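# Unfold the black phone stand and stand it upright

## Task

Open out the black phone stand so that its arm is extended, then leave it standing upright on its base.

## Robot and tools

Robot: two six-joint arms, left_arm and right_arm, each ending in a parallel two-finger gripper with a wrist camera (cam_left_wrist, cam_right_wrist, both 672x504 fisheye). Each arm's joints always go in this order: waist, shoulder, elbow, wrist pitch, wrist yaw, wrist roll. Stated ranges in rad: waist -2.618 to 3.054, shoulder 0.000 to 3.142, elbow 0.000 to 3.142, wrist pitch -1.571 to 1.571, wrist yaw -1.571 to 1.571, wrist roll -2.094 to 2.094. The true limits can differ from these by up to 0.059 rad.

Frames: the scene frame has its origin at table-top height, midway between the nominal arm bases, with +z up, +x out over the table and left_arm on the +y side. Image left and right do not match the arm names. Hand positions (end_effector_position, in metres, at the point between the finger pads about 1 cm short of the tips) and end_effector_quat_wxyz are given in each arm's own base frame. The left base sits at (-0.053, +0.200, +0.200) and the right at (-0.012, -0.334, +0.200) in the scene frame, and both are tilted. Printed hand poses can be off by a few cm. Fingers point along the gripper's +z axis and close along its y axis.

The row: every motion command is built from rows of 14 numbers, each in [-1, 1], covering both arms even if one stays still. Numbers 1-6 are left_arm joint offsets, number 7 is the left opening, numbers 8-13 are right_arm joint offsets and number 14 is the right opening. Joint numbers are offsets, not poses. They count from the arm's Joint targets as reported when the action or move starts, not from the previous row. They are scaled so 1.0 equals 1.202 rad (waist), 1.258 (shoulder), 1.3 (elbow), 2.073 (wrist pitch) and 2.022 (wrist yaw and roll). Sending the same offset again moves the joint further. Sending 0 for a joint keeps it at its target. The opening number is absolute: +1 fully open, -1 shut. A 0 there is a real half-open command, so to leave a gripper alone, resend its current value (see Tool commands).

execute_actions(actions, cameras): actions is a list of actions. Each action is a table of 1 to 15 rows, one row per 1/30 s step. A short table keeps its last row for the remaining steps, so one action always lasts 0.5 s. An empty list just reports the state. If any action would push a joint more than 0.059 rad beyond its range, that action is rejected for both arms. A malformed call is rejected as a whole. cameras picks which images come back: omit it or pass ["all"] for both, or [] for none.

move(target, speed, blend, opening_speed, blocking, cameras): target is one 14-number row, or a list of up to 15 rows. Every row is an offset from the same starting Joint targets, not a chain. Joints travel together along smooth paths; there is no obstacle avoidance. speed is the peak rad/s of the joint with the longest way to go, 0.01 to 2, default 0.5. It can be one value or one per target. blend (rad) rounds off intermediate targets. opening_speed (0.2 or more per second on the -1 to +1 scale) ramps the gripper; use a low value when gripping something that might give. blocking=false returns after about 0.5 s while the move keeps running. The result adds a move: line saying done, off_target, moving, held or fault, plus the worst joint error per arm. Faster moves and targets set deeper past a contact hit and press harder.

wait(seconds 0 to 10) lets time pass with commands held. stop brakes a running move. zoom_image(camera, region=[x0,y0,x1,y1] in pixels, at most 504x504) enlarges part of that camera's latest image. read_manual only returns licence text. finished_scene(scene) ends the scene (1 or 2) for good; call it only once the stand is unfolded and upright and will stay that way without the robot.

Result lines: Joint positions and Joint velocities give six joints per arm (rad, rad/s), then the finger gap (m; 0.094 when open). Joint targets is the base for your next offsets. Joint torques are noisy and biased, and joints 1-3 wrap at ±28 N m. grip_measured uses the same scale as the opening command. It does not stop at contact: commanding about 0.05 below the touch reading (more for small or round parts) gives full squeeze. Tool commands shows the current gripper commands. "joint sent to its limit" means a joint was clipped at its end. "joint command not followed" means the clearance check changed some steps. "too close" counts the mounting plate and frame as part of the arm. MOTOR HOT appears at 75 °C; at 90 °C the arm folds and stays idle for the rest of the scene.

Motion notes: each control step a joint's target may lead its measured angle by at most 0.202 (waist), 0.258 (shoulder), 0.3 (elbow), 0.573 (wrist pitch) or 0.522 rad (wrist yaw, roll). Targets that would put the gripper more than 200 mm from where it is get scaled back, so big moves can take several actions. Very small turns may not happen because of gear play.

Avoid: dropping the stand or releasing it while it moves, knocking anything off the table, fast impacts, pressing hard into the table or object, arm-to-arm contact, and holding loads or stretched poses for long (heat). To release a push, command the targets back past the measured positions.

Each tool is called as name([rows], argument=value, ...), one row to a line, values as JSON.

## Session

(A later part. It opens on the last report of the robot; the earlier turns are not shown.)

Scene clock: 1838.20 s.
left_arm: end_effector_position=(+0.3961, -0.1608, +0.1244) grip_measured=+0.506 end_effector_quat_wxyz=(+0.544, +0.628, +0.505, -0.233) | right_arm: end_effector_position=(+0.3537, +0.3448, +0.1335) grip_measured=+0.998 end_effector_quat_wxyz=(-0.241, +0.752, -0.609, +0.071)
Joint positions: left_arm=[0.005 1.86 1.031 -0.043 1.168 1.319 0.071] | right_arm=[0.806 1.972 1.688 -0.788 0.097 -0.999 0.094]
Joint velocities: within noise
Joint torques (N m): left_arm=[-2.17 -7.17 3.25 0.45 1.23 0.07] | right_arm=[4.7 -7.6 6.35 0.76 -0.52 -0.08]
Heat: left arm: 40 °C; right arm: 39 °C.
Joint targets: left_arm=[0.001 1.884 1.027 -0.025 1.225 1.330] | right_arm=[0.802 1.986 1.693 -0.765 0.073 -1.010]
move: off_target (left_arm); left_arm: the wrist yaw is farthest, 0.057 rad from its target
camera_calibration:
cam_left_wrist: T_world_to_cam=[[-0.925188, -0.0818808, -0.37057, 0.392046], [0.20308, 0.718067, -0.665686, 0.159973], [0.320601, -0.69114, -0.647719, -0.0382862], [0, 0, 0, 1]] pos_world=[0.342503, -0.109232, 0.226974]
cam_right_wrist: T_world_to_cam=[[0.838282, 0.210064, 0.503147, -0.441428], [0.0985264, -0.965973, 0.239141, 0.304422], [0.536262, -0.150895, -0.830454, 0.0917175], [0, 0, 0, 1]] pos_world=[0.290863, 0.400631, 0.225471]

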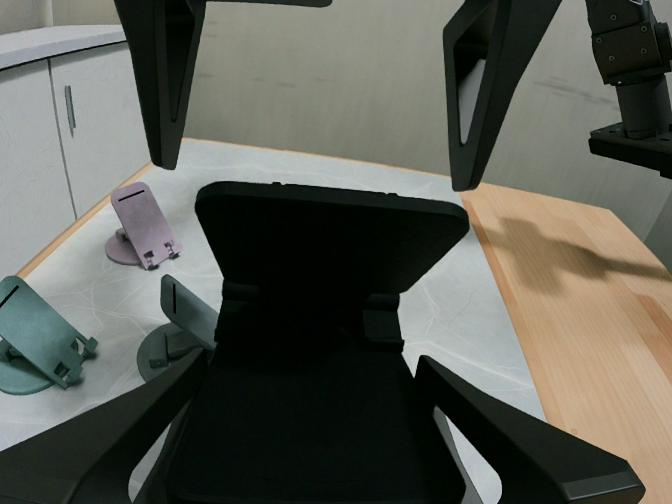

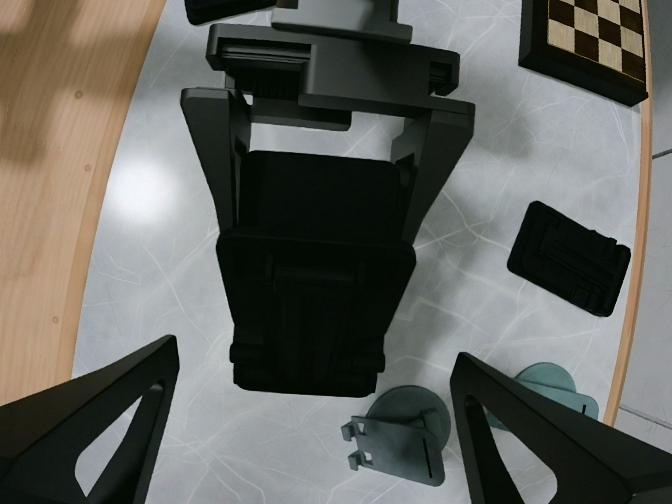

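move([
  [0,0,0,0,0,0,0.36,0.0008,0.1018,0.004,0.0695,-0.002,-0.0054,1.0],
  [0,0,0,0,0,0,0.36,0.0008,0.1018,0.004,0.0695,-0.002,-0.0054,0.2],
], speed=0.2, opening_speed=0.4)

zoom_image(camera="cam_left_wrist", region=[130, 140, 510, 504])

Scene clock: 1854.10 s.
left_arm: end_effector_position=(+0.3990, -0.1598, +0.1271) grip_measured=+0.506 end_effector_quat_wxyz=(+0.551, +0.630, +0.498, -0.225) | right_arm: end_effector_position=(+0.3728, +0.3687, +0.0906) grip_measured=+0.308 end_effector_quat_wxyz=(-0.252, +0.757, -0.600, +0.067)
Joint positions: left_arm=[0.008 1.86 1.031 -0.017 1.171 1.319 0.071] | right_arm=[0.806 2.094 1.688 -0.644 0.082 -1.017 0.061]
Joint velocities: within noise
Joint torques (N m): left_arm=[-2.51 -7.21 3.3 0.24 1.19 0.08] | right_arm=[5.26 -7.8 6.64 0.78 -0.41 -0.07]
Heat: left arm: 41 °C; right arm: 38 °C.
Joint targets: left_arm=[0.001 1.884 1.027 -0.025 1.225 1.330] | right_arm=[0.803 2.114 1.698 -0.621 0.069 -1.021]
move: off_target (left_arm); left_arm: the wrist yaw is farthest, 0.054 rad from its target
camera_calibration:
cam_left_wrist: T_world_to_cam=[[-0.91512, -0.0836773, -0.394404, 0.39459], [0.219636, 0.716871, -0.661707, 0.153179], [0.338106, -0.692166, -0.637644, -0.0451586], [0, 0, 0, 1]] pos_world=[0.342722, -0.108049, 0.228192]
cam_right_wrist: T_world_to_cam=[[0.827849, 0.22079, 0.515672, -0.442178], [0.118799, -0.967437, 0.223499, 0.33026], [0.548227, -0.123762, -0.827122, 0.0347141], [0, 0, 0, 1]] pos_world=[0.307791, 0.421431, 0.182919]

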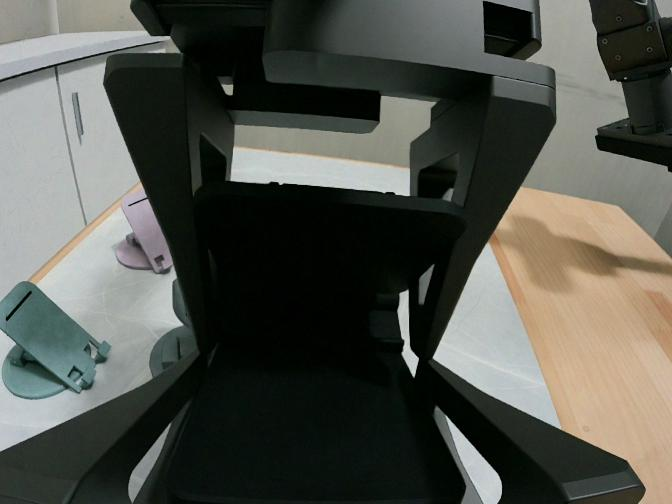

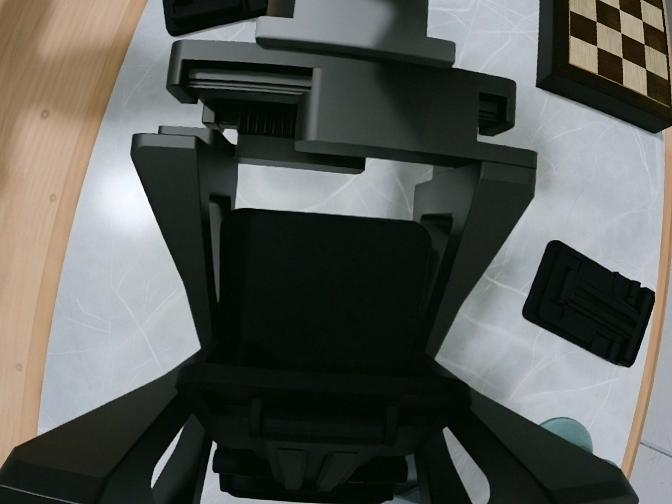

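Scaled by 1.326 from the camera's 672x504 image, which has a finer 960x720 frame.

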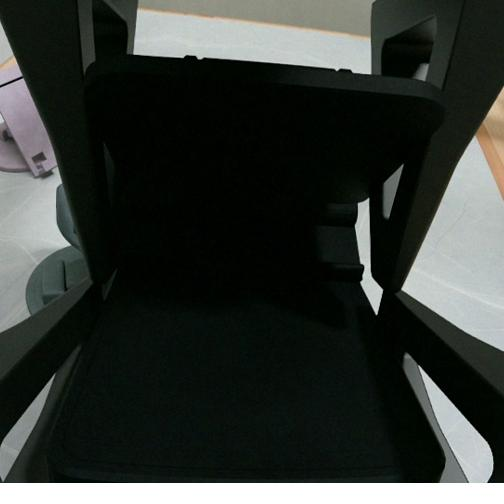

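move([
  [0,0,0,0,0,0,0.36,-0.08,-0.115,-0.165,0.104,-0.145,-0.036,0.18],
  [0,0,0,0,0,0,0.36,-0.177,-0.18,-0.285,0.192,-0.315,-0.062,0.18],
], speed=0.15, blend=0.05)

zoom_image(camera="cam_left_wrist", region=[130, 140, 510, 504])

Scene clock: 1893.90 s.
left_arm: end_effector_position=(+0.3935, -0.1672, +0.1256) grip_measured=+0.506 end_effector_quat_wxyz=(+0.548, +0.628, +0.495, -0.244) | right_arm: end_effector_position=(+0.3664, +0.3496, +0.0932) grip_measured=+0.307 end_effector_quat_wxyz=(-0.378, +0.749, -0.531, -0.119)
Joint positions: left_arm=[-0.007 1.868 1.028 -0.018 1.191 1.305 0.071] | right_arm=[0.603 1.952 1.328 -0.248 -0.46 -1.134 0.061]
Joint velocities: within noise
Joint torques (N m): left_arm=[-1.17 -7.71 3.51 0.24 0.98 0.22] | right_arm=[3.45 -13.53 5.22 0.9 -1.77 -0.1]
Heat: left arm: 40 °C; right arm: 40 °C.
Joint targets: left_arm=[0.001 1.884 1.027 -0.025 1.225 1.330] | right_arm=[0.590 1.888 1.327 -0.223 -0.568 -1.146]
move: off_target (right_arm); right_arm: the wrist yaw is farthest, 0.108 rad from its target
camera_calibration:
cam_left_wrist: T_world_to_cam=[[-0.926548, -0.0681501, -0.369952, 0.392352], [0.22021, 0.699074, -0.680296, 0.157882], [0.304986, -0.711794, -0.632719, -0.0402403], [0, 0, 0, 1]] pos_world=[0.341038, -0.112275, 0.227097]
cam_right_wrist: T_world_to_cam=[[0.835953, 0.178378, 0.519003, -0.422422], [0.319198, -0.927322, -0.195413, 0.263614], [0.446425, 0.329021, -0.832136, -0.0824917], [0, 0, 0, 1]] pos_world=[0.305806, 0.346948, 0.202107]

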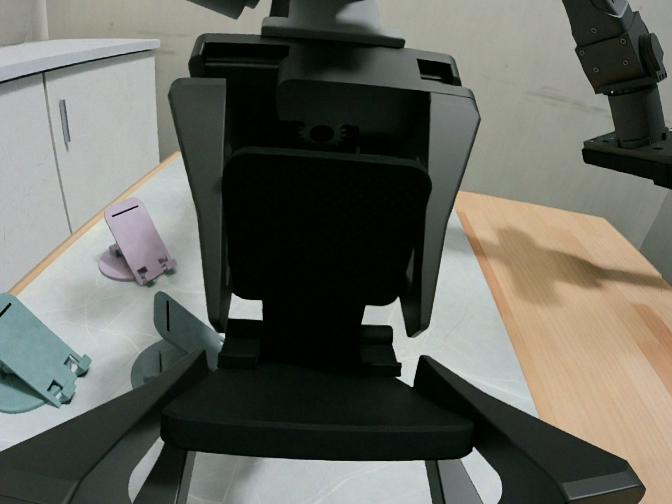

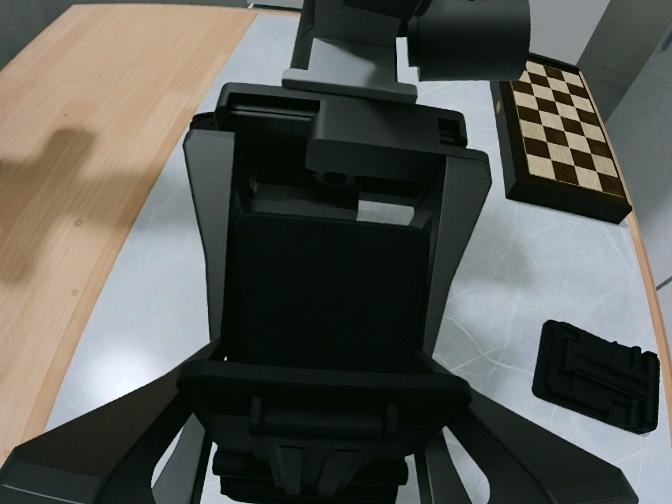

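Scaled by 1.326 from the camera's 672x504 image, which has a finer 960x720 frame.

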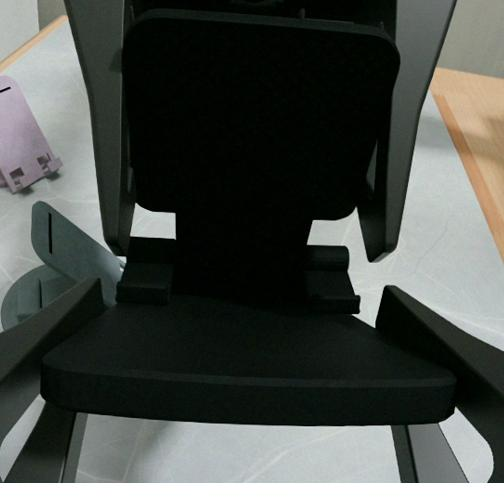

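move([
  [0,0,0,0,0,0,0.36,0.0075,0.0668,0.0008,-0.0024,0.0435,0.001,0.18],
  [0,0,0,0,0,0,0.36,0.0075,0.0668,0.0008,-0.0024,0.0435,0.001,0.8],
  [0,0,0,0,0,0,0.36,0.034,0.045,0.016,-0.0164,0.0539,-0.0015,0.8],
], speed=0.2, opening_speed=0.8)

zoom_image(camera="cam_right_wrist", region=[150, 150, 490, 504])

Scene clock: 1985.77 s.
left_arm: end_effector_position=(+0.3962, -0.1620, +0.1249) grip_measured=+0.506 end_effector_quat_wxyz=(+0.550, +0.629, +0.497, -0.235) | right_arm: end_effector_position=(+0.3674, +0.3500, +0.0918) grip_measured=+0.798 end_effector_quat_wxyz=(-0.379, +0.750, -0.530, -0.117)
Joint positions: left_arm=[0.005 1.868 1.028 -0.018 1.185 1.319 0.071] | right_arm=[0.603 1.956 1.328 -0.242 -0.458 -1.139 0.084]
Joint velocities: within noise
Joint torques (N m): left_arm=[-2.22 -7.73 3.48 0.23 1.03 0.08] | right_arm=[6.68 -9.62 7.05 0.53 -0.49 -0.09]
Heat: left arm: 39 °C; right arm: 48 °C.
Joint targets: left_arm=[0.001 1.884 1.027 -0.025 1.225 1.330] | right_arm=[0.631 1.945 1.348 -0.257 -0.459 -1.149]
move: off_target (left_arm); left_arm: the wrist yaw is farthest, 0.040 rad from its target
camera_calibration:
cam_left_wrist: T_world_to_cam=[[-0.920832, -0.0765786, -0.382366, 0.392833], [0.220163, 0.707214, -0.671846, 0.153377], [0.321863, -0.70284, -0.634366, -0.0428354], [0, 0, 0, 1]] pos_world=[0.341752, -0.108495, 0.226079]
cam_right_wrist: T_world_to_cam=[[0.832899, 0.180775, 0.523068, -0.422688], [0.3222, -0.926846, -0.192726, 0.261867], [0.449964, 0.329054, -0.830215, -0.0857117], [0, 0, 0, 1]] pos_world=[0.30625, 0.347326, 0.200404]

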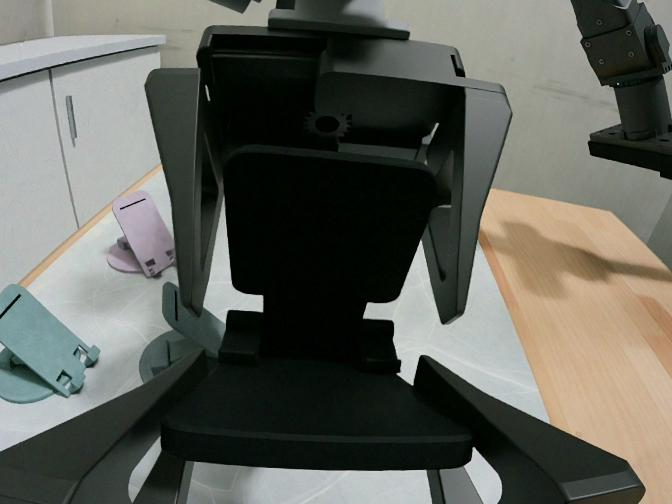

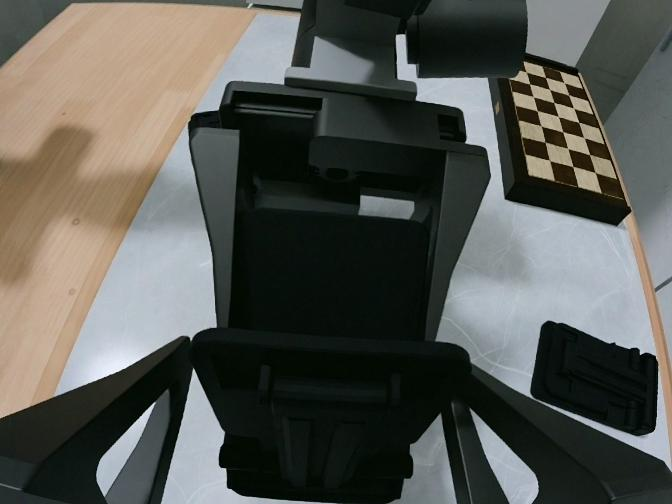

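Scaled by 1.424 from the camera's 672x504 image, which has a finer 960x720 frame.

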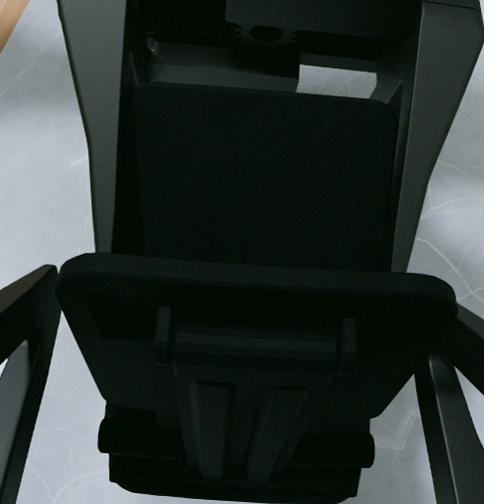

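execute_actions(actions=[])

Scene clock: 2025.50 s.
left_arm: end_effector_position=(+0.3962, -0.1620, +0.1249) grip_measured=+0.506 end_effector_quat_wxyz=(+0.550, +0.629, +0.497, -0.235) | right_arm: end_effector_position=(+0.3674, +0.3500, +0.0918) grip_measured=+0.798 end_effector_quat_wxyz=(-0.379, +0.750, -0.529, -0.117)
Joint positions: left_arm=[0.005 1.868 1.028 -0.018 1.185 1.319 0.071] | right_arm=[0.603 1.956 1.328 -0.242 -0.458 -1.14 0.084]
Joint velocities: within noise
Joint torques (N m): left_arm=[-2.22 -7.73 3.49 0.24 1.03 0.07] | right_arm=[6.68 -9.59 7.05 0.53 -0.49 -0.08]
Heat: left arm: 39 °C; right arm: 43 °C.
Joint targets: left_arm=[0.001 1.884 1.027 -0.025 1.225 1.330] | right_arm=[0.631 1.945 1.348 -0.257 -0.459 -1.149]
Tool commands: left_gripper/opening=+0.36 right_gripper/opening=+0.8
camera_calibration:
cam_left_wrist: T_world_to_cam=[[-0.920832, -0.0765786, -0.382366, 0.392833], [0.220163, 0.707214, -0.671846, 0.153377], [0.321863, -0.70284, -0.634366, -0.0428354], [0, 0, 0, 1]] pos_world=[0.341752, -0.108495, 0.226079]
cam_right_wrist: T_world_to_cam=[[0.832152, 0.181831, 0.52389, -0.422859], [0.323378, -0.926573, -0.192063, 0.261278], [0.450499, 0.32924, -0.82985, -0.086007], [0, 0, 0, 1]] pos_world=[0.306137, 0.347299, 0.20034]

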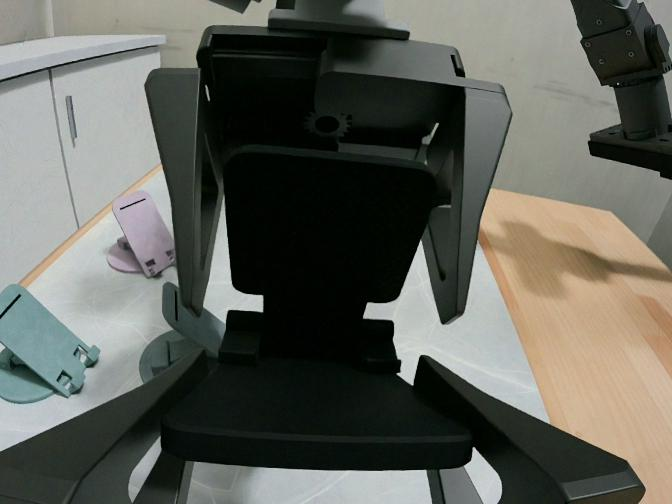

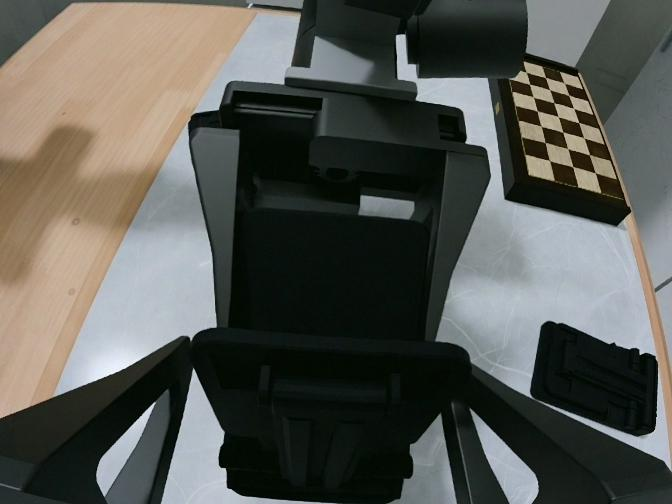

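move(target=[0,0,0,0,0,0,0.36, 0.014,-0.032,0.010,-0.0135,0.011,0,0.8], speed=0.1)

Scene clock: 2056.13 s.
left_arm: end_effector_position=(+0.3962, -0.1620, +0.1249) grip_measured=+0.506 end_effector_quat_wxyz=(+0.550, +0.629, +0.497, -0.235) | right_arm: end_effector_position=(+0.3660, +0.3564, +0.1078) grip_measured=+0.798 end_effector_quat_wxyz=(-0.390, +0.752, -0.520, -0.106)
Joint positions: left_arm=[0.005 1.868 1.028 -0.018 1.185 1.319 0.071] | right_arm=[0.622 1.93 1.343 -0.251 -0.438 -1.14 0.084]
Joint velocities: within noise
Joint torques (N m): left_arm=[-2.21 -7.72 3.49 0.24 1.04 0.07] | right_arm=[6.52 -10.63 7.13 0.41 -0.46 -0.07]
Heat: left arm: 39 °C; right arm: 42 °C.
Joint targets: left_arm=[0.001 1.884 1.027 -0.025 1.225 1.330] | right_arm=[0.648 1.904 1.361 -0.285 -0.437 -1.149]
move: off_target (left_arm); left_arm: the wrist yaw is farthest, 0.040 rad from its target
camera_calibration:
cam_left_wrist: T_world_to_cam=[[-0.920832, -0.0765786, -0.382366, 0.392833], [0.220163, 0.707214, -0.671846, 0.153377], [0.321863, -0.70284, -0.634366, -0.0428354], [0, 0, 0, 1]] pos_world=[0.341752, -0.108495, 0.226079]
cam_right_wrist: T_world_to_cam=[[0.812324, 0.182842, 0.553804, -0.427547], [0.334906, -0.923652, -0.186293, 0.26486], [0.477461, 0.336802, -0.811539, -0.0887558], [0, 0, 0, 1]] pos_world=[0.300981, 0.352705, 0.21409]

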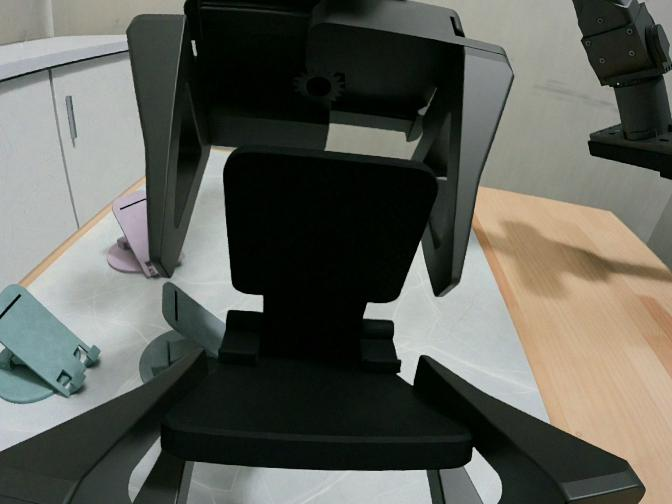

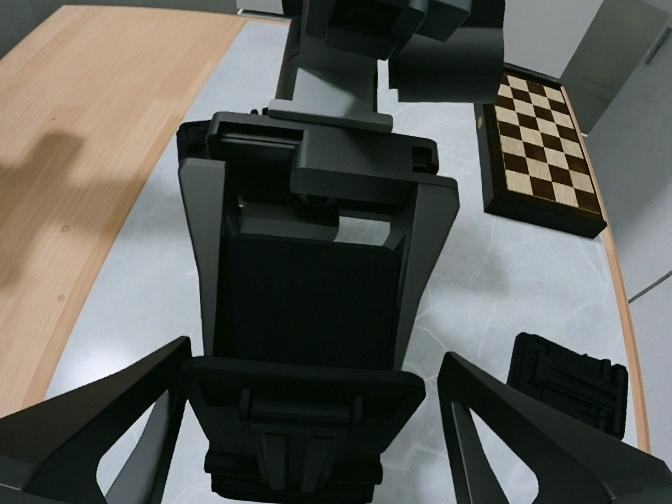

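move(target=[0,0,0,0,0,0,0.36, 0.0075,0.006,0,0.003,-0.003,0,0.6], speed=0.1, cameras=["cam_right_wrist"])

zoom_image(camera="cam_right_wrist", region=[120, 220, 500, 504])

Scene clock: 2077.67 s.
left_arm: end_effector_position=(+0.3962, -0.1620, +0.1249) grip_measured=+0.506 end_effector_quat_wxyz=(+0.550, +0.629, +0.497, -0.235) | right_arm: end_effector_position=(+0.3627, +0.3598, +0.1078) grip_measured=+0.602 end_effector_quat_wxyz=(-0.390, +0.755, -0.516, -0.108)
Joint positions: left_arm=[0.005 1.868 1.028 -0.018 1.185 1.319 0.071] | right_arm=[0.631 1.93 1.343 -0.251 -0.438 -1.142 0.075]
Joint velocities: within noise
Joint torques (N m): left_arm=[-2.21 -7.73 3.48 0.24 1.04 0.07] | right_arm=[6.54 -10.03 7.15 0.47 -0.53 -0.07]
Heat: left arm: 39 °C; right arm: 45 °C.
Joint targets: left_arm=[0.001 1.884 1.027 -0.025 1.225 1.330] | right_arm=[0.657 1.912 1.361 -0.279 -0.443 -1.149]
move: off_target (left_arm); left_arm: the wrist yaw is farthest, 0.040 rad from its target
camera_calibration:
cam_right_wrist: T_world_to_cam=[[0.809814, 0.19135, 0.554604, -0.42772], [0.344542, -0.920244, -0.185586, 0.264264], [0.474859, 0.341375, -0.811155, -0.0890546], [0, 0, 0, 1]] pos_world=[0.297612, 0.355432, 0.214022]
Images, in order (width x height): cam_right_wrist 672x504.

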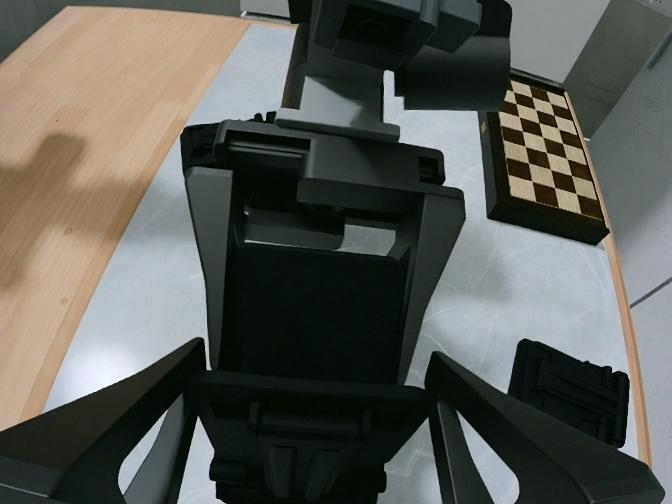

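Scaled by 1.326 from the camera's 672x504 image, which has a finer 960x720 frame.

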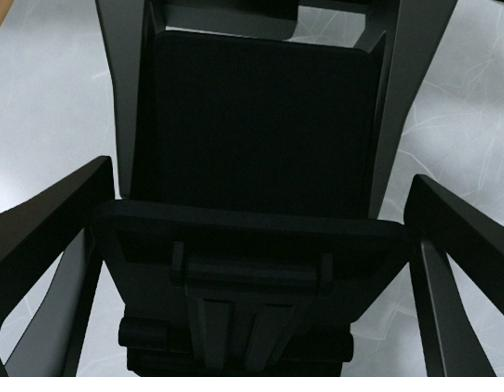

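move(target=[0,0,0,0,0,0,0.36, 0,0,0,0,0,0,0.22], opening_speed=0.3)

zoom_image(camera="cam_right_wrist", region=[120, 220, 500, 504])

zoom_image(camera="cam_left_wrist", region=[120, 120, 530, 500])

Scene clock: 2089.03 s.
left_arm: end_effector_position=(+0.3962, -0.1620, +0.1249) grip_measured=+0.506 end_effector_quat_wxyz=(+0.550, +0.629, +0.497, -0.235) | right_arm: end_effector_position=(+0.3608, +0.3594, +0.1064) grip_measured=+0.312 end_effector_quat_wxyz=(-0.386, +0.756, -0.518, -0.110)
Joint positions: left_arm=[0.005 1.868 1.028 -0.018 1.185 1.319 0.071] | right_arm=[0.632 1.93 1.343 -0.26 -0.438 -1.14 0.062]
Joint velocities: within noise
Joint torques (N m): left_arm=[-2.25 -7.72 3.49 0.24 1.03 0.07] | right_arm=[6.35 -10 7.13 0.53 -0.53 -0.07]
Heat: left arm: 39 °C; right arm: 46 °C.
Joint targets: left_arm=[0.001 1.884 1.027 -0.025 1.225 1.330] | right_arm=[0.657 1.912 1.361 -0.279 -0.443 -1.149]
move: off_target (left_arm); left_arm: the wrist yaw is farthest, 0.040 rad from its target
camera_calibration:
cam_left_wrist: T_world_to_cam=[[-0.920832, -0.0765786, -0.382366, 0.392833], [0.220163, 0.707214, -0.671846, 0.153377], [0.321863, -0.70284, -0.634366, -0.0428354], [0, 0, 0, 1]] pos_world=[0.341752, -0.108495, 0.226079]
cam_right_wrist: T_world_to_cam=[[0.814399, 0.194547, 0.546723, -0.427336], [0.34343, -0.92101, -0.18384, 0.264769], [0.467772, 0.33748, -0.816882, -0.084635], [0, 0, 0, 1]] pos_world=[0.296682, 0.355555, 0.213173]

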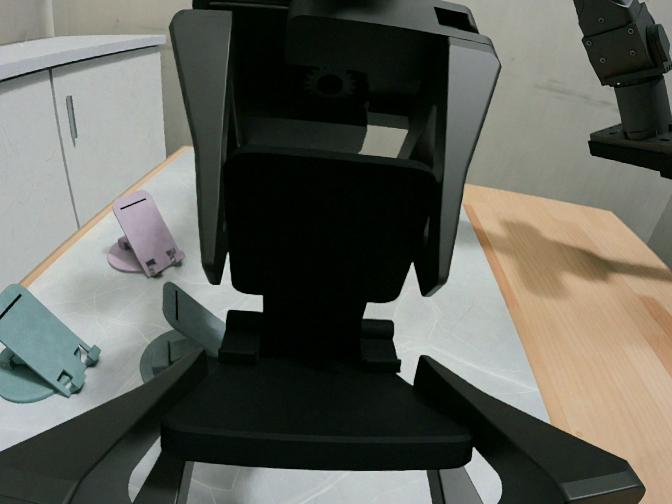

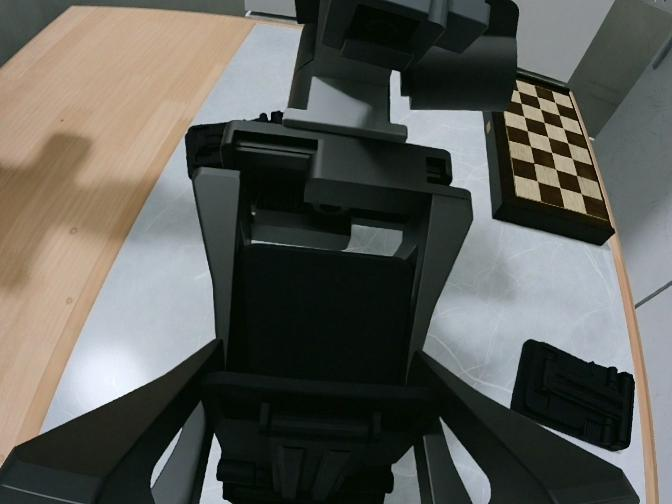

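Scaled by 1.326 from the camera's 672x504 image, which has a finer 960x720 frame.

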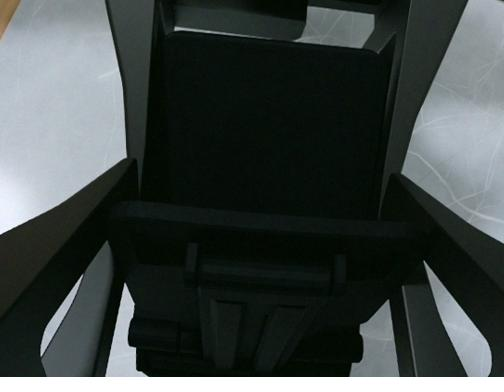

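Scaled by 1.229 from the camera's 672x504 image, which has a finer 960x720 frame.

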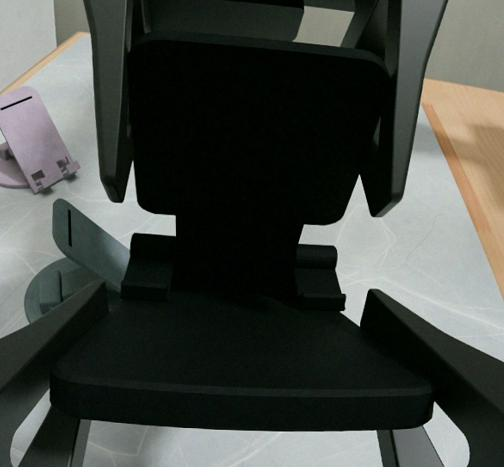

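move(target=[0.0424,0.1057,0.0385,0.0154,0.0841,0.0247,0.36, -0.0541,-0.0167,-0.0638,0.0651,-0.111,0,0.2], speed=0.12)

zoom_image(camera="cam_left_wrist", region=[120, 120, 530, 500])

Scene clock: 2155.07 s.
left_arm: end_effector_position=(+0.3945, -0.1586, +0.1142) grip_measured=+0.506 end_effector_quat_wxyz=(+0.571, +0.613, +0.462, -0.291) | right_arm: end_effector_position=(+0.3566, +0.3558, +0.1012) grip_measured=+0.312 end_effector_quat_wxyz=(-0.404, +0.747, -0.507, -0.148)
Joint positions: left_arm=[0.036 1.983 1.064 -0.003 1.344 1.362 0.071] | right_arm=[0.599 1.93 1.28 -0.177 -0.542 -1.136 0.062]
Joint velocities: within noise
Joint torques (N m): left_arm=[-0.44 -6.65 4.19 0.31 1.16 0.15] | right_arm=[3.84 -11.56 5.07 1.02 -1.98 -0.11]
Heat: left arm: 39 °C; right arm: 46 °C.
Joint targets: left_arm=[0.052 2.017 1.077 0.007 1.395 1.380] | right_arm=[0.592 1.891 1.278 -0.144 -0.667 -1.149]
move: off_target (left_arm, right_arm); left_arm: the wrist yaw is farthest, 0.051 rad from its target; right_arm: the wrist yaw is farthest, 0.125 rad from its target
camera_calibration:
cam_left_wrist: T_world_to_cam=[[-0.933429, -0.0454119, -0.355876, 0.394354], [0.257732, 0.605162, -0.753228, 0.122456], [0.249568, -0.794806, -0.553172, -0.0419805], [0, 0, 0, 1]] pos_world=[0.347018, -0.0895637, 0.209356]
cam_right_wrist: T_world_to_cam=[[0.825385, 0.180744, 0.534856, -0.418174], [0.366352, -0.892293, -0.263819, 0.2517], [0.429564, 0.413698, -0.802701, -0.100654], [0, 0, 0, 1]] pos_world=[0.296181, 0.341813, 0.209271]

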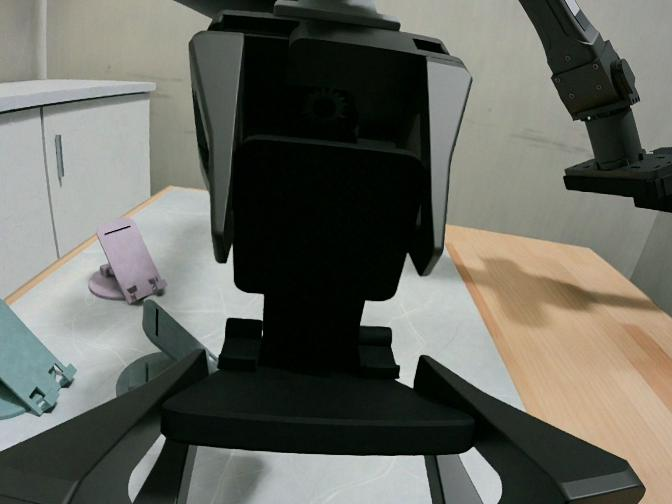

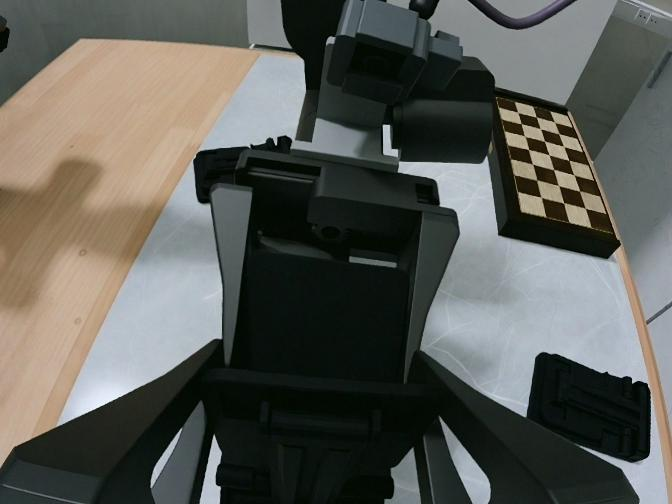

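Scaled by 1.229 from the camera's 672x504 image, which has a finer 960x720 frame.

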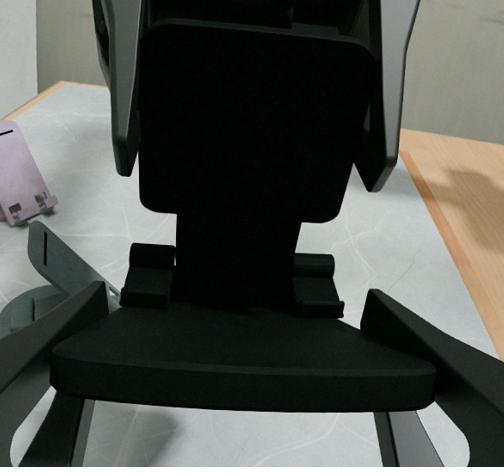

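move(target=[0,0,0,0,0,0,0.36, -0.0141,-0.0445,-0.0408,0.0309,-0.0658,0,0.2], speed=0.12)

zoom_image(camera="cam_left_wrist", region=[120, 120, 530, 500])

Scene clock: 2176.10 s.
left_arm: end_effector_position=(+0.3903, -0.1602, +0.1198) grip_measured=+0.506 end_effector_quat_wxyz=(+0.578, +0.611, +0.448, -0.303) | right_arm: end_effector_position=(+0.3502, +0.3521, +0.1108) grip_measured=+0.312 end_effector_quat_wxyz=(-0.428, +0.740, -0.488, -0.175)
Joint positions: left_arm=[0.036 1.983 1.064 -0.003 1.384 1.368 0.071] | right_arm=[0.573 1.9 1.227 -0.116 -0.631 -1.136 0.062]
Joint velocities: within noise
Joint torques (N m): left_arm=[-0.47 -6.65 4.19 0.3 0.73 0.09] | right_arm=[4.3 -13.35 5.04 1.07 -2.5 -0.11]
Heat: left arm: 40 °C; right arm: 48 °C.
Joint targets: left_arm=[0.052 2.017 1.077 0.007 1.395 1.380] | right_arm=[0.575 1.835 1.225 -0.079 -0.801 -1.149]
move: off_target (right_arm); right_arm: the wrist yaw is farthest, 0.169 rad from its target
camera_calibration:
cam_left_wrist: T_world_to_cam=[[-0.931859, -0.0330437, -0.361312, 0.394402], [0.277966, 0.574997, -0.769489, 0.117892], [0.23318, -0.817488, -0.526631, -0.0395704], [0, 0, 0, 1]] pos_world=[0.343984, -0.0871033, 0.21238]
cam_right_wrist: T_world_to_cam=[[0.821124, 0.169529, 0.54499, -0.413018], [0.396272, -0.856542, -0.330611, 0.237563], [0.410759, 0.487437, -0.770508, -0.11162], [0, 0, 0, 1]] pos_world=[0.290848, 0.327909, 0.217627]

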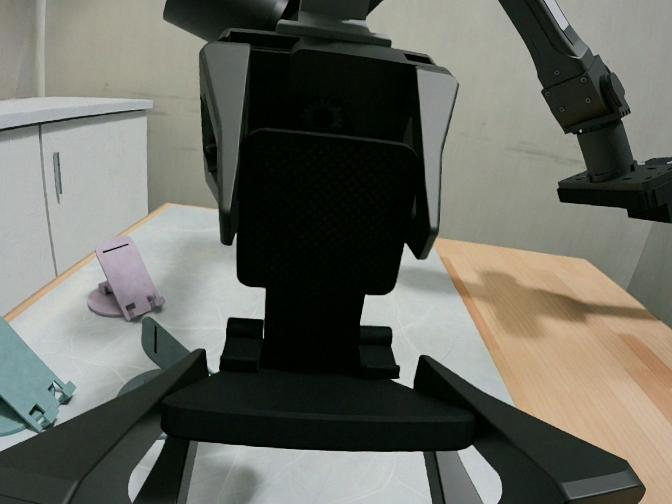

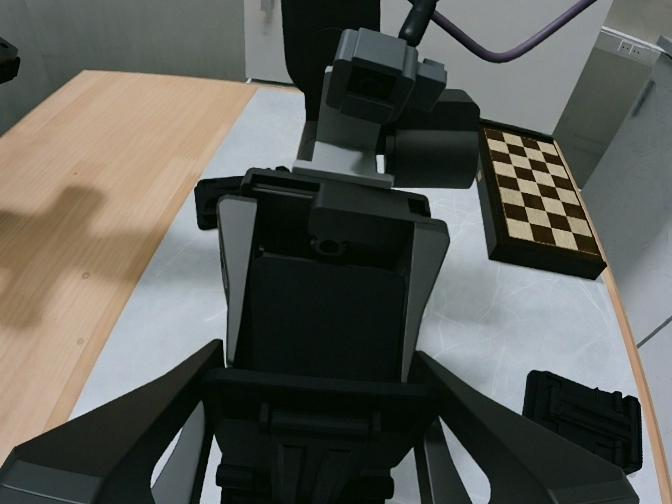

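Scaled by 1.229 from the camera's 672x504 image, which has a finer 960x720 frame.

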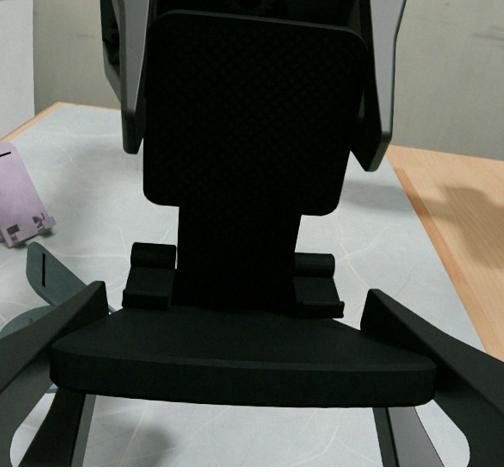

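move(target=[0,0,0,0,0,0,0.36, -0.0784,0.0095,-0.0526,0.068,-0.1318,-0.003,0.2], speed=0.15)

zoom_image(camera="cam_left_wrist", region=[120, 80, 530, 460])

Scene clock: 2245.03 s.
left_arm: end_effector_position=(+0.3892, -0.1614, +0.1238) grip_measured=+0.506 end_effector_quat_wxyz=(+0.582, +0.610, +0.440, -0.309) | right_arm: end_effector_position=(+0.3451, +0.3387, +0.1237) grip_measured=+0.312 end_effector_quat_wxyz=(-0.475, +0.721, -0.440, -0.247)
Joint positions: left_arm=[0.035 1.983 1.068 -0.001 1.404 1.368 0.071] | right_arm=[0.487 1.9 1.155 0.016 -0.877 -1.145 0.062]
Joint velocities: within noise
Joint torques (N m): left_arm=[-0.49 -6.67 3.84 0.29 0.49 0.09] | right_arm=[3.49 -12.41 4.92 1.16 -2.81 -0.09]
Heat: left arm: 40 °C; right arm: 44 °C.
Joint targets: left_arm=[0.052 2.017 1.077 0.007 1.395 1.380] | right_arm=[0.480 1.847 1.157 0.061 -1.067 -1.156]
move: off_target (right_arm); right_arm: the wrist yaw is farthest, 0.191 rad from its target
camera_calibration:
cam_left_wrist: T_world_to_cam=[[-0.929825, -0.0260478, -0.367079, 0.395834], [0.290868, 0.55904, -0.776447, 0.115316], [0.225437, -0.828731, -0.512233, -0.0387768], [0, 0, 0, 1]] pos_world=[0.343257, -0.0862915, 0.214977]
cam_right_wrist: T_world_to_cam=[[0.819706, 0.153358, 0.551873, -0.408504], [0.463609, -0.743461, -0.482009, 0.189618], [0.336376, 0.650959, -0.680517, -0.133863], [0, 0, 0, 1]] pos_world=[0.291973, 0.290761, 0.225744]

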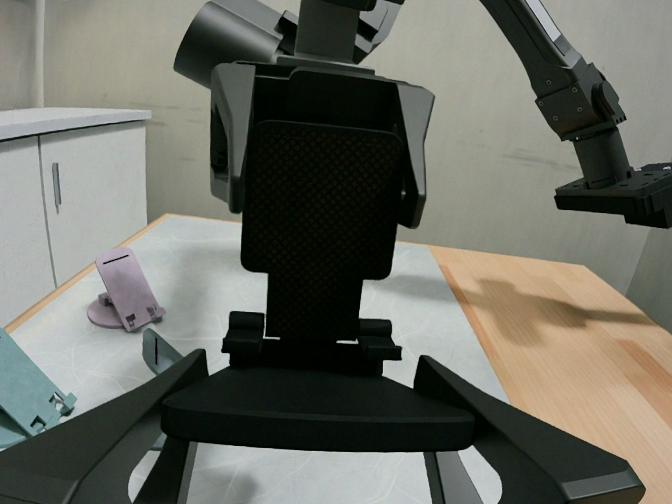

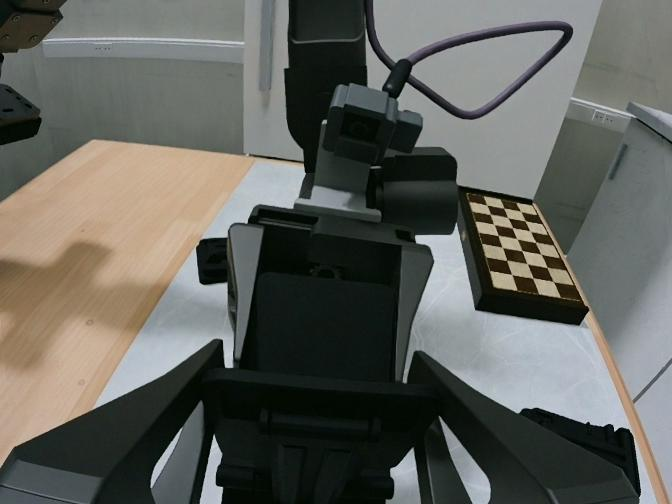

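Scaled by 1.229 from the camera's 672x504 image, which has a finer 960x720 frame.

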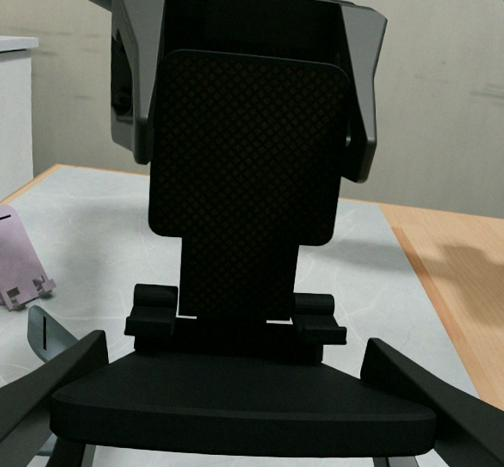

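move(target=[0,0,0,0,0,0,0.36, -0.068,0.006,-0.044,0.055,-0.105,-0.002,0.2], speed=0.15)

zoom_image(camera="cam_left_wrist", region=[120, 80, 530, 460])

Scene clock: 2253.80 s.
left_arm: end_effector_position=(+0.3871, -0.1684, +0.1281) grip_measured=+0.506 end_effector_quat_wxyz=(+0.586, +0.616, +0.424, -0.313) | right_arm: end_effector_position=(+0.3384, +0.3208, +0.1348) grip_measured=+0.312 end_effector_quat_wxyz=(-0.512, +0.705, -0.394, -0.295)
Joint positions: left_arm=[0.018 1.983 1.073 0.014 1.42 1.368 0.071] | right_arm=[0.415 1.9 1.093 0.123 -1.07 -1.159 0.062]
Joint velocities: within noise
Joint torques (N m): left_arm=[0.44 -6.69 3.51 0.18 0.34 0.09] | right_arm=[2.45 -11.75 4.85 1.19 -3.02 -0.06]
Heat: left arm: 40 °C; right arm: 44 °C.
Joint targets: left_arm=[0.052 2.017 1.077 0.007 1.395 1.380] | right_arm=[0.399 1.854 1.100 0.175 -1.279 -1.160]
move: off_target (right_arm); right_arm: the wrist yaw is farthest, 0.209 rad from its target
camera_calibration:
cam_left_wrist: T_world_to_cam=[[-0.922624, -0.00599928, -0.385653, 0.398166], [0.321094, 0.542012, -0.776609, 0.108588], [0.213688, -0.840349, -0.498147, -0.0411013], [0, 0, 0, 1]] pos_world=[0.341273, -0.091007, 0.21741]
cam_right_wrist: T_world_to_cam=[[0.807999, 0.144232, 0.571258, -0.40214], [0.518705, -0.633978, -0.5736, 0.143336], [0.279433, 0.759782, -0.587067, -0.140679], [0, 0, 0, 1]] pos_world=[0.289889, 0.255759, 0.229355]

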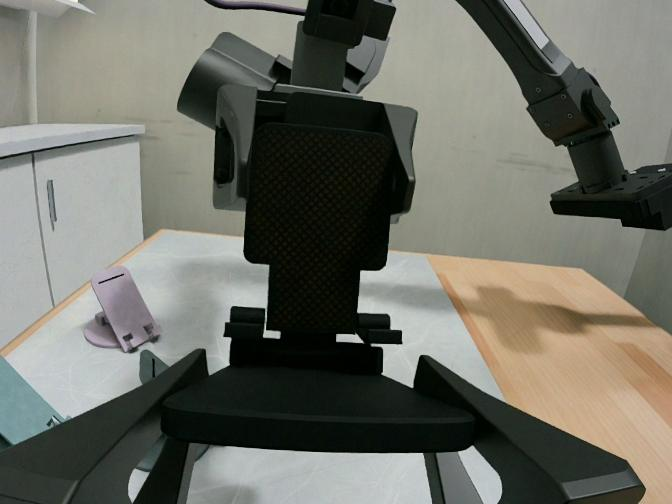

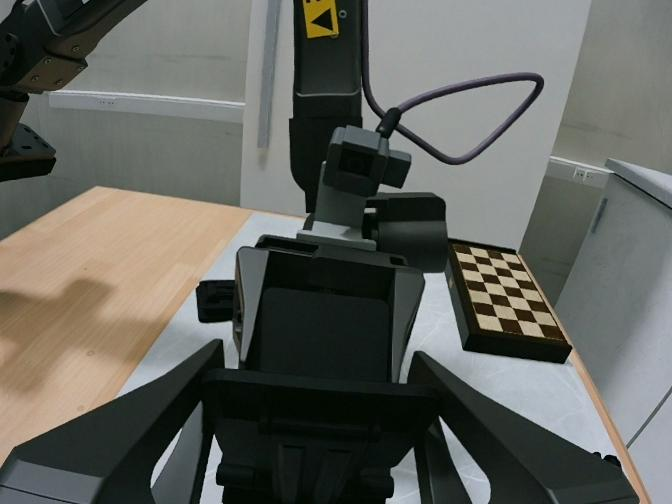

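Scaled by 1.229 from the camera's 672x504 image, which has a finer 960x720 frame.

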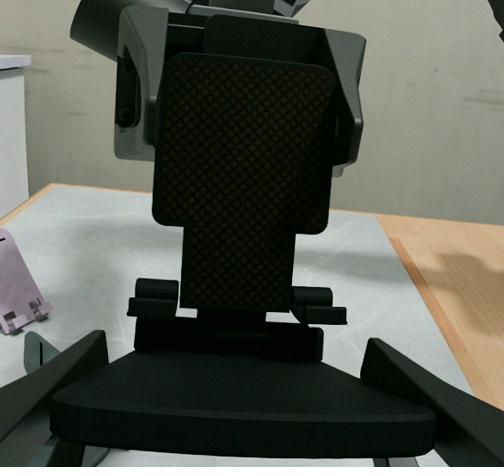

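move(target=[0,0,0,0,0,0,0.36, 0.0333,0.0405,0,0.0072,0.1034,0,0.2], speed=0.15, cameras=["cam_left_wrist"])

Scene clock: 2292.87 s.
left_arm: end_effector_position=(+0.3896, -0.1636, +0.1281) grip_measured=+0.506 end_effector_quat_wxyz=(+0.590, +0.616, +0.424, -0.305) | right_arm: end_effector_position=(+0.3426, +0.3246, +0.1320) grip_measured=+0.312 end_effector_quat_wxyz=(-0.512, +0.708, -0.401, -0.276)
Joint positions: left_arm=[0.03 1.983 1.073 0.019 1.418 1.376 0.071] | right_arm=[0.428 1.9 1.093 0.139 -1.021 -1.152 0.062]
Joint velocities: within noise
Joint torques (N m): left_arm=[0.1 -6.72 3.49 0.14 0.35 0.05] | right_arm=[4.46 -7.88 4.9 1.23 -1.15 -0.05]
Heat: left arm: 39 °C; right arm: 43 °C.
Joint targets: left_arm=[0.052 2.017 1.077 0.007 1.395 1.380] | right_arm=[0.439 1.905 1.100 0.190 -1.070 -1.160]
move: off_target (right_arm); right_arm: the wrist pitch is farthest, 0.051 rad from its target
camera_calibration:
cam_left_wrist: T_world_to_cam=[[-0.917738, -0.0164774, -0.396844, 0.398395], [0.32377, 0.5477, -0.77149, 0.104442], [0.230063, -0.836512, -0.49731, -0.0434226], [0, 0, 0, 1]] pos_world=[0.341797, -0.0869618, 0.217082]
Images, in order (width x height): cam_left_wrist 672x504.

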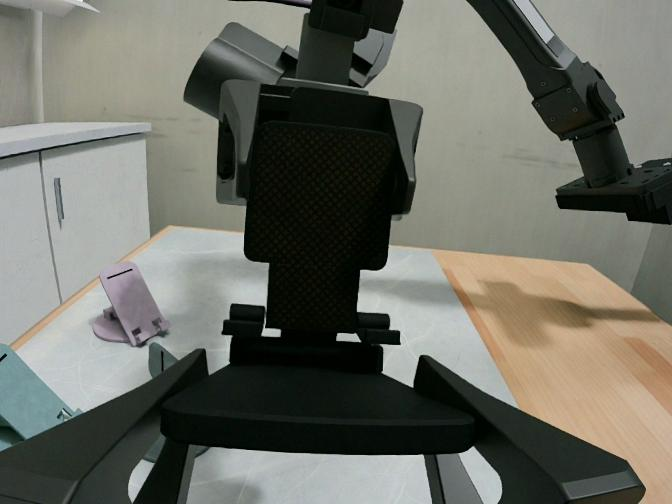

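move(target=[0,0,0,0,0,0,0.36, 0,0,0,0,0,0,0.85], opening_speed=0.5)

Scene clock: 2301.50 s.
left_arm: end_effector_position=(+0.3979, -0.1514, +0.1190) grip_measured=+0.506 end_effector_quat_wxyz=(+0.586, +0.612, +0.447, -0.287) | right_arm: end_effector_position=(+0.3421, +0.3265, +0.1379) grip_measured=+0.848 end_effector_quat_wxyz=(-0.523, +0.708, -0.385, -0.278)
Joint positions: left_arm=[0.058 1.993 1.073 0.017 1.381 1.379 0.071] | right_arm=[0.428 1.9 1.093 0.17 -1.043 -1.152 0.087]
Joint velocities: within noise
Joint torques (N m): left_arm=[-2.21 -7.45 3.4 0.13 0.76 0.04] | right_arm=[4.45 -7.91 4.94 0.96 -0.89 -0.05]
Heat: left arm: 39 °C; right arm: 42 °C.
Joint targets: left_arm=[0.052 2.017 1.077 0.007 1.395 1.380] | right_arm=[0.439 1.905 1.100 0.190 -1.070 -1.160]
move: done
camera_calibration:
cam_left_wrist: T_world_to_cam=[[-0.920165, -0.051321, -0.388152, 0.397223], [0.287313, 0.584974, -0.758457, 0.106693], [0.265984, -0.809427, -0.523528, -0.0467372], [0, 0, 0, 1]] pos_world=[0.347288, -0.0798571, 0.210637]
cam_right_wrist: T_world_to_cam=[[0.784021, 0.134394, 0.606011, -0.401098], [0.536695, -0.637286, -0.553015, 0.138912], [0.311881, 0.758819, -0.571773, -0.157105], [0, 0, 0, 1]] pos_world=[0.288913, 0.261645, 0.230062]

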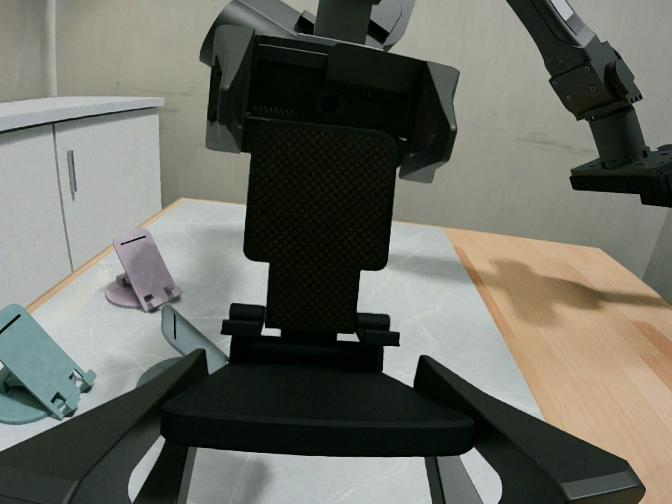

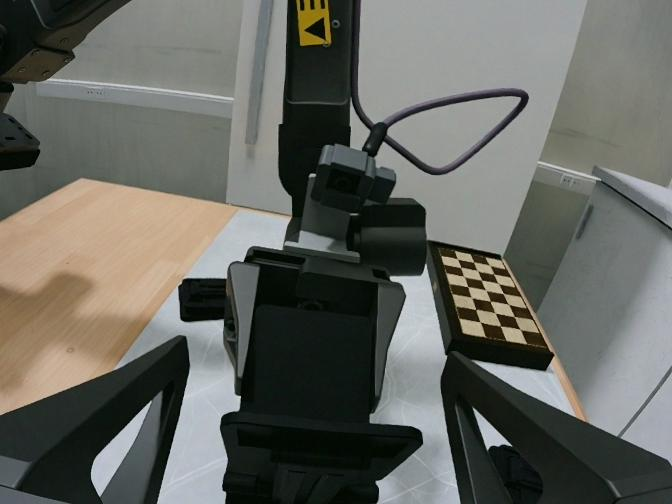

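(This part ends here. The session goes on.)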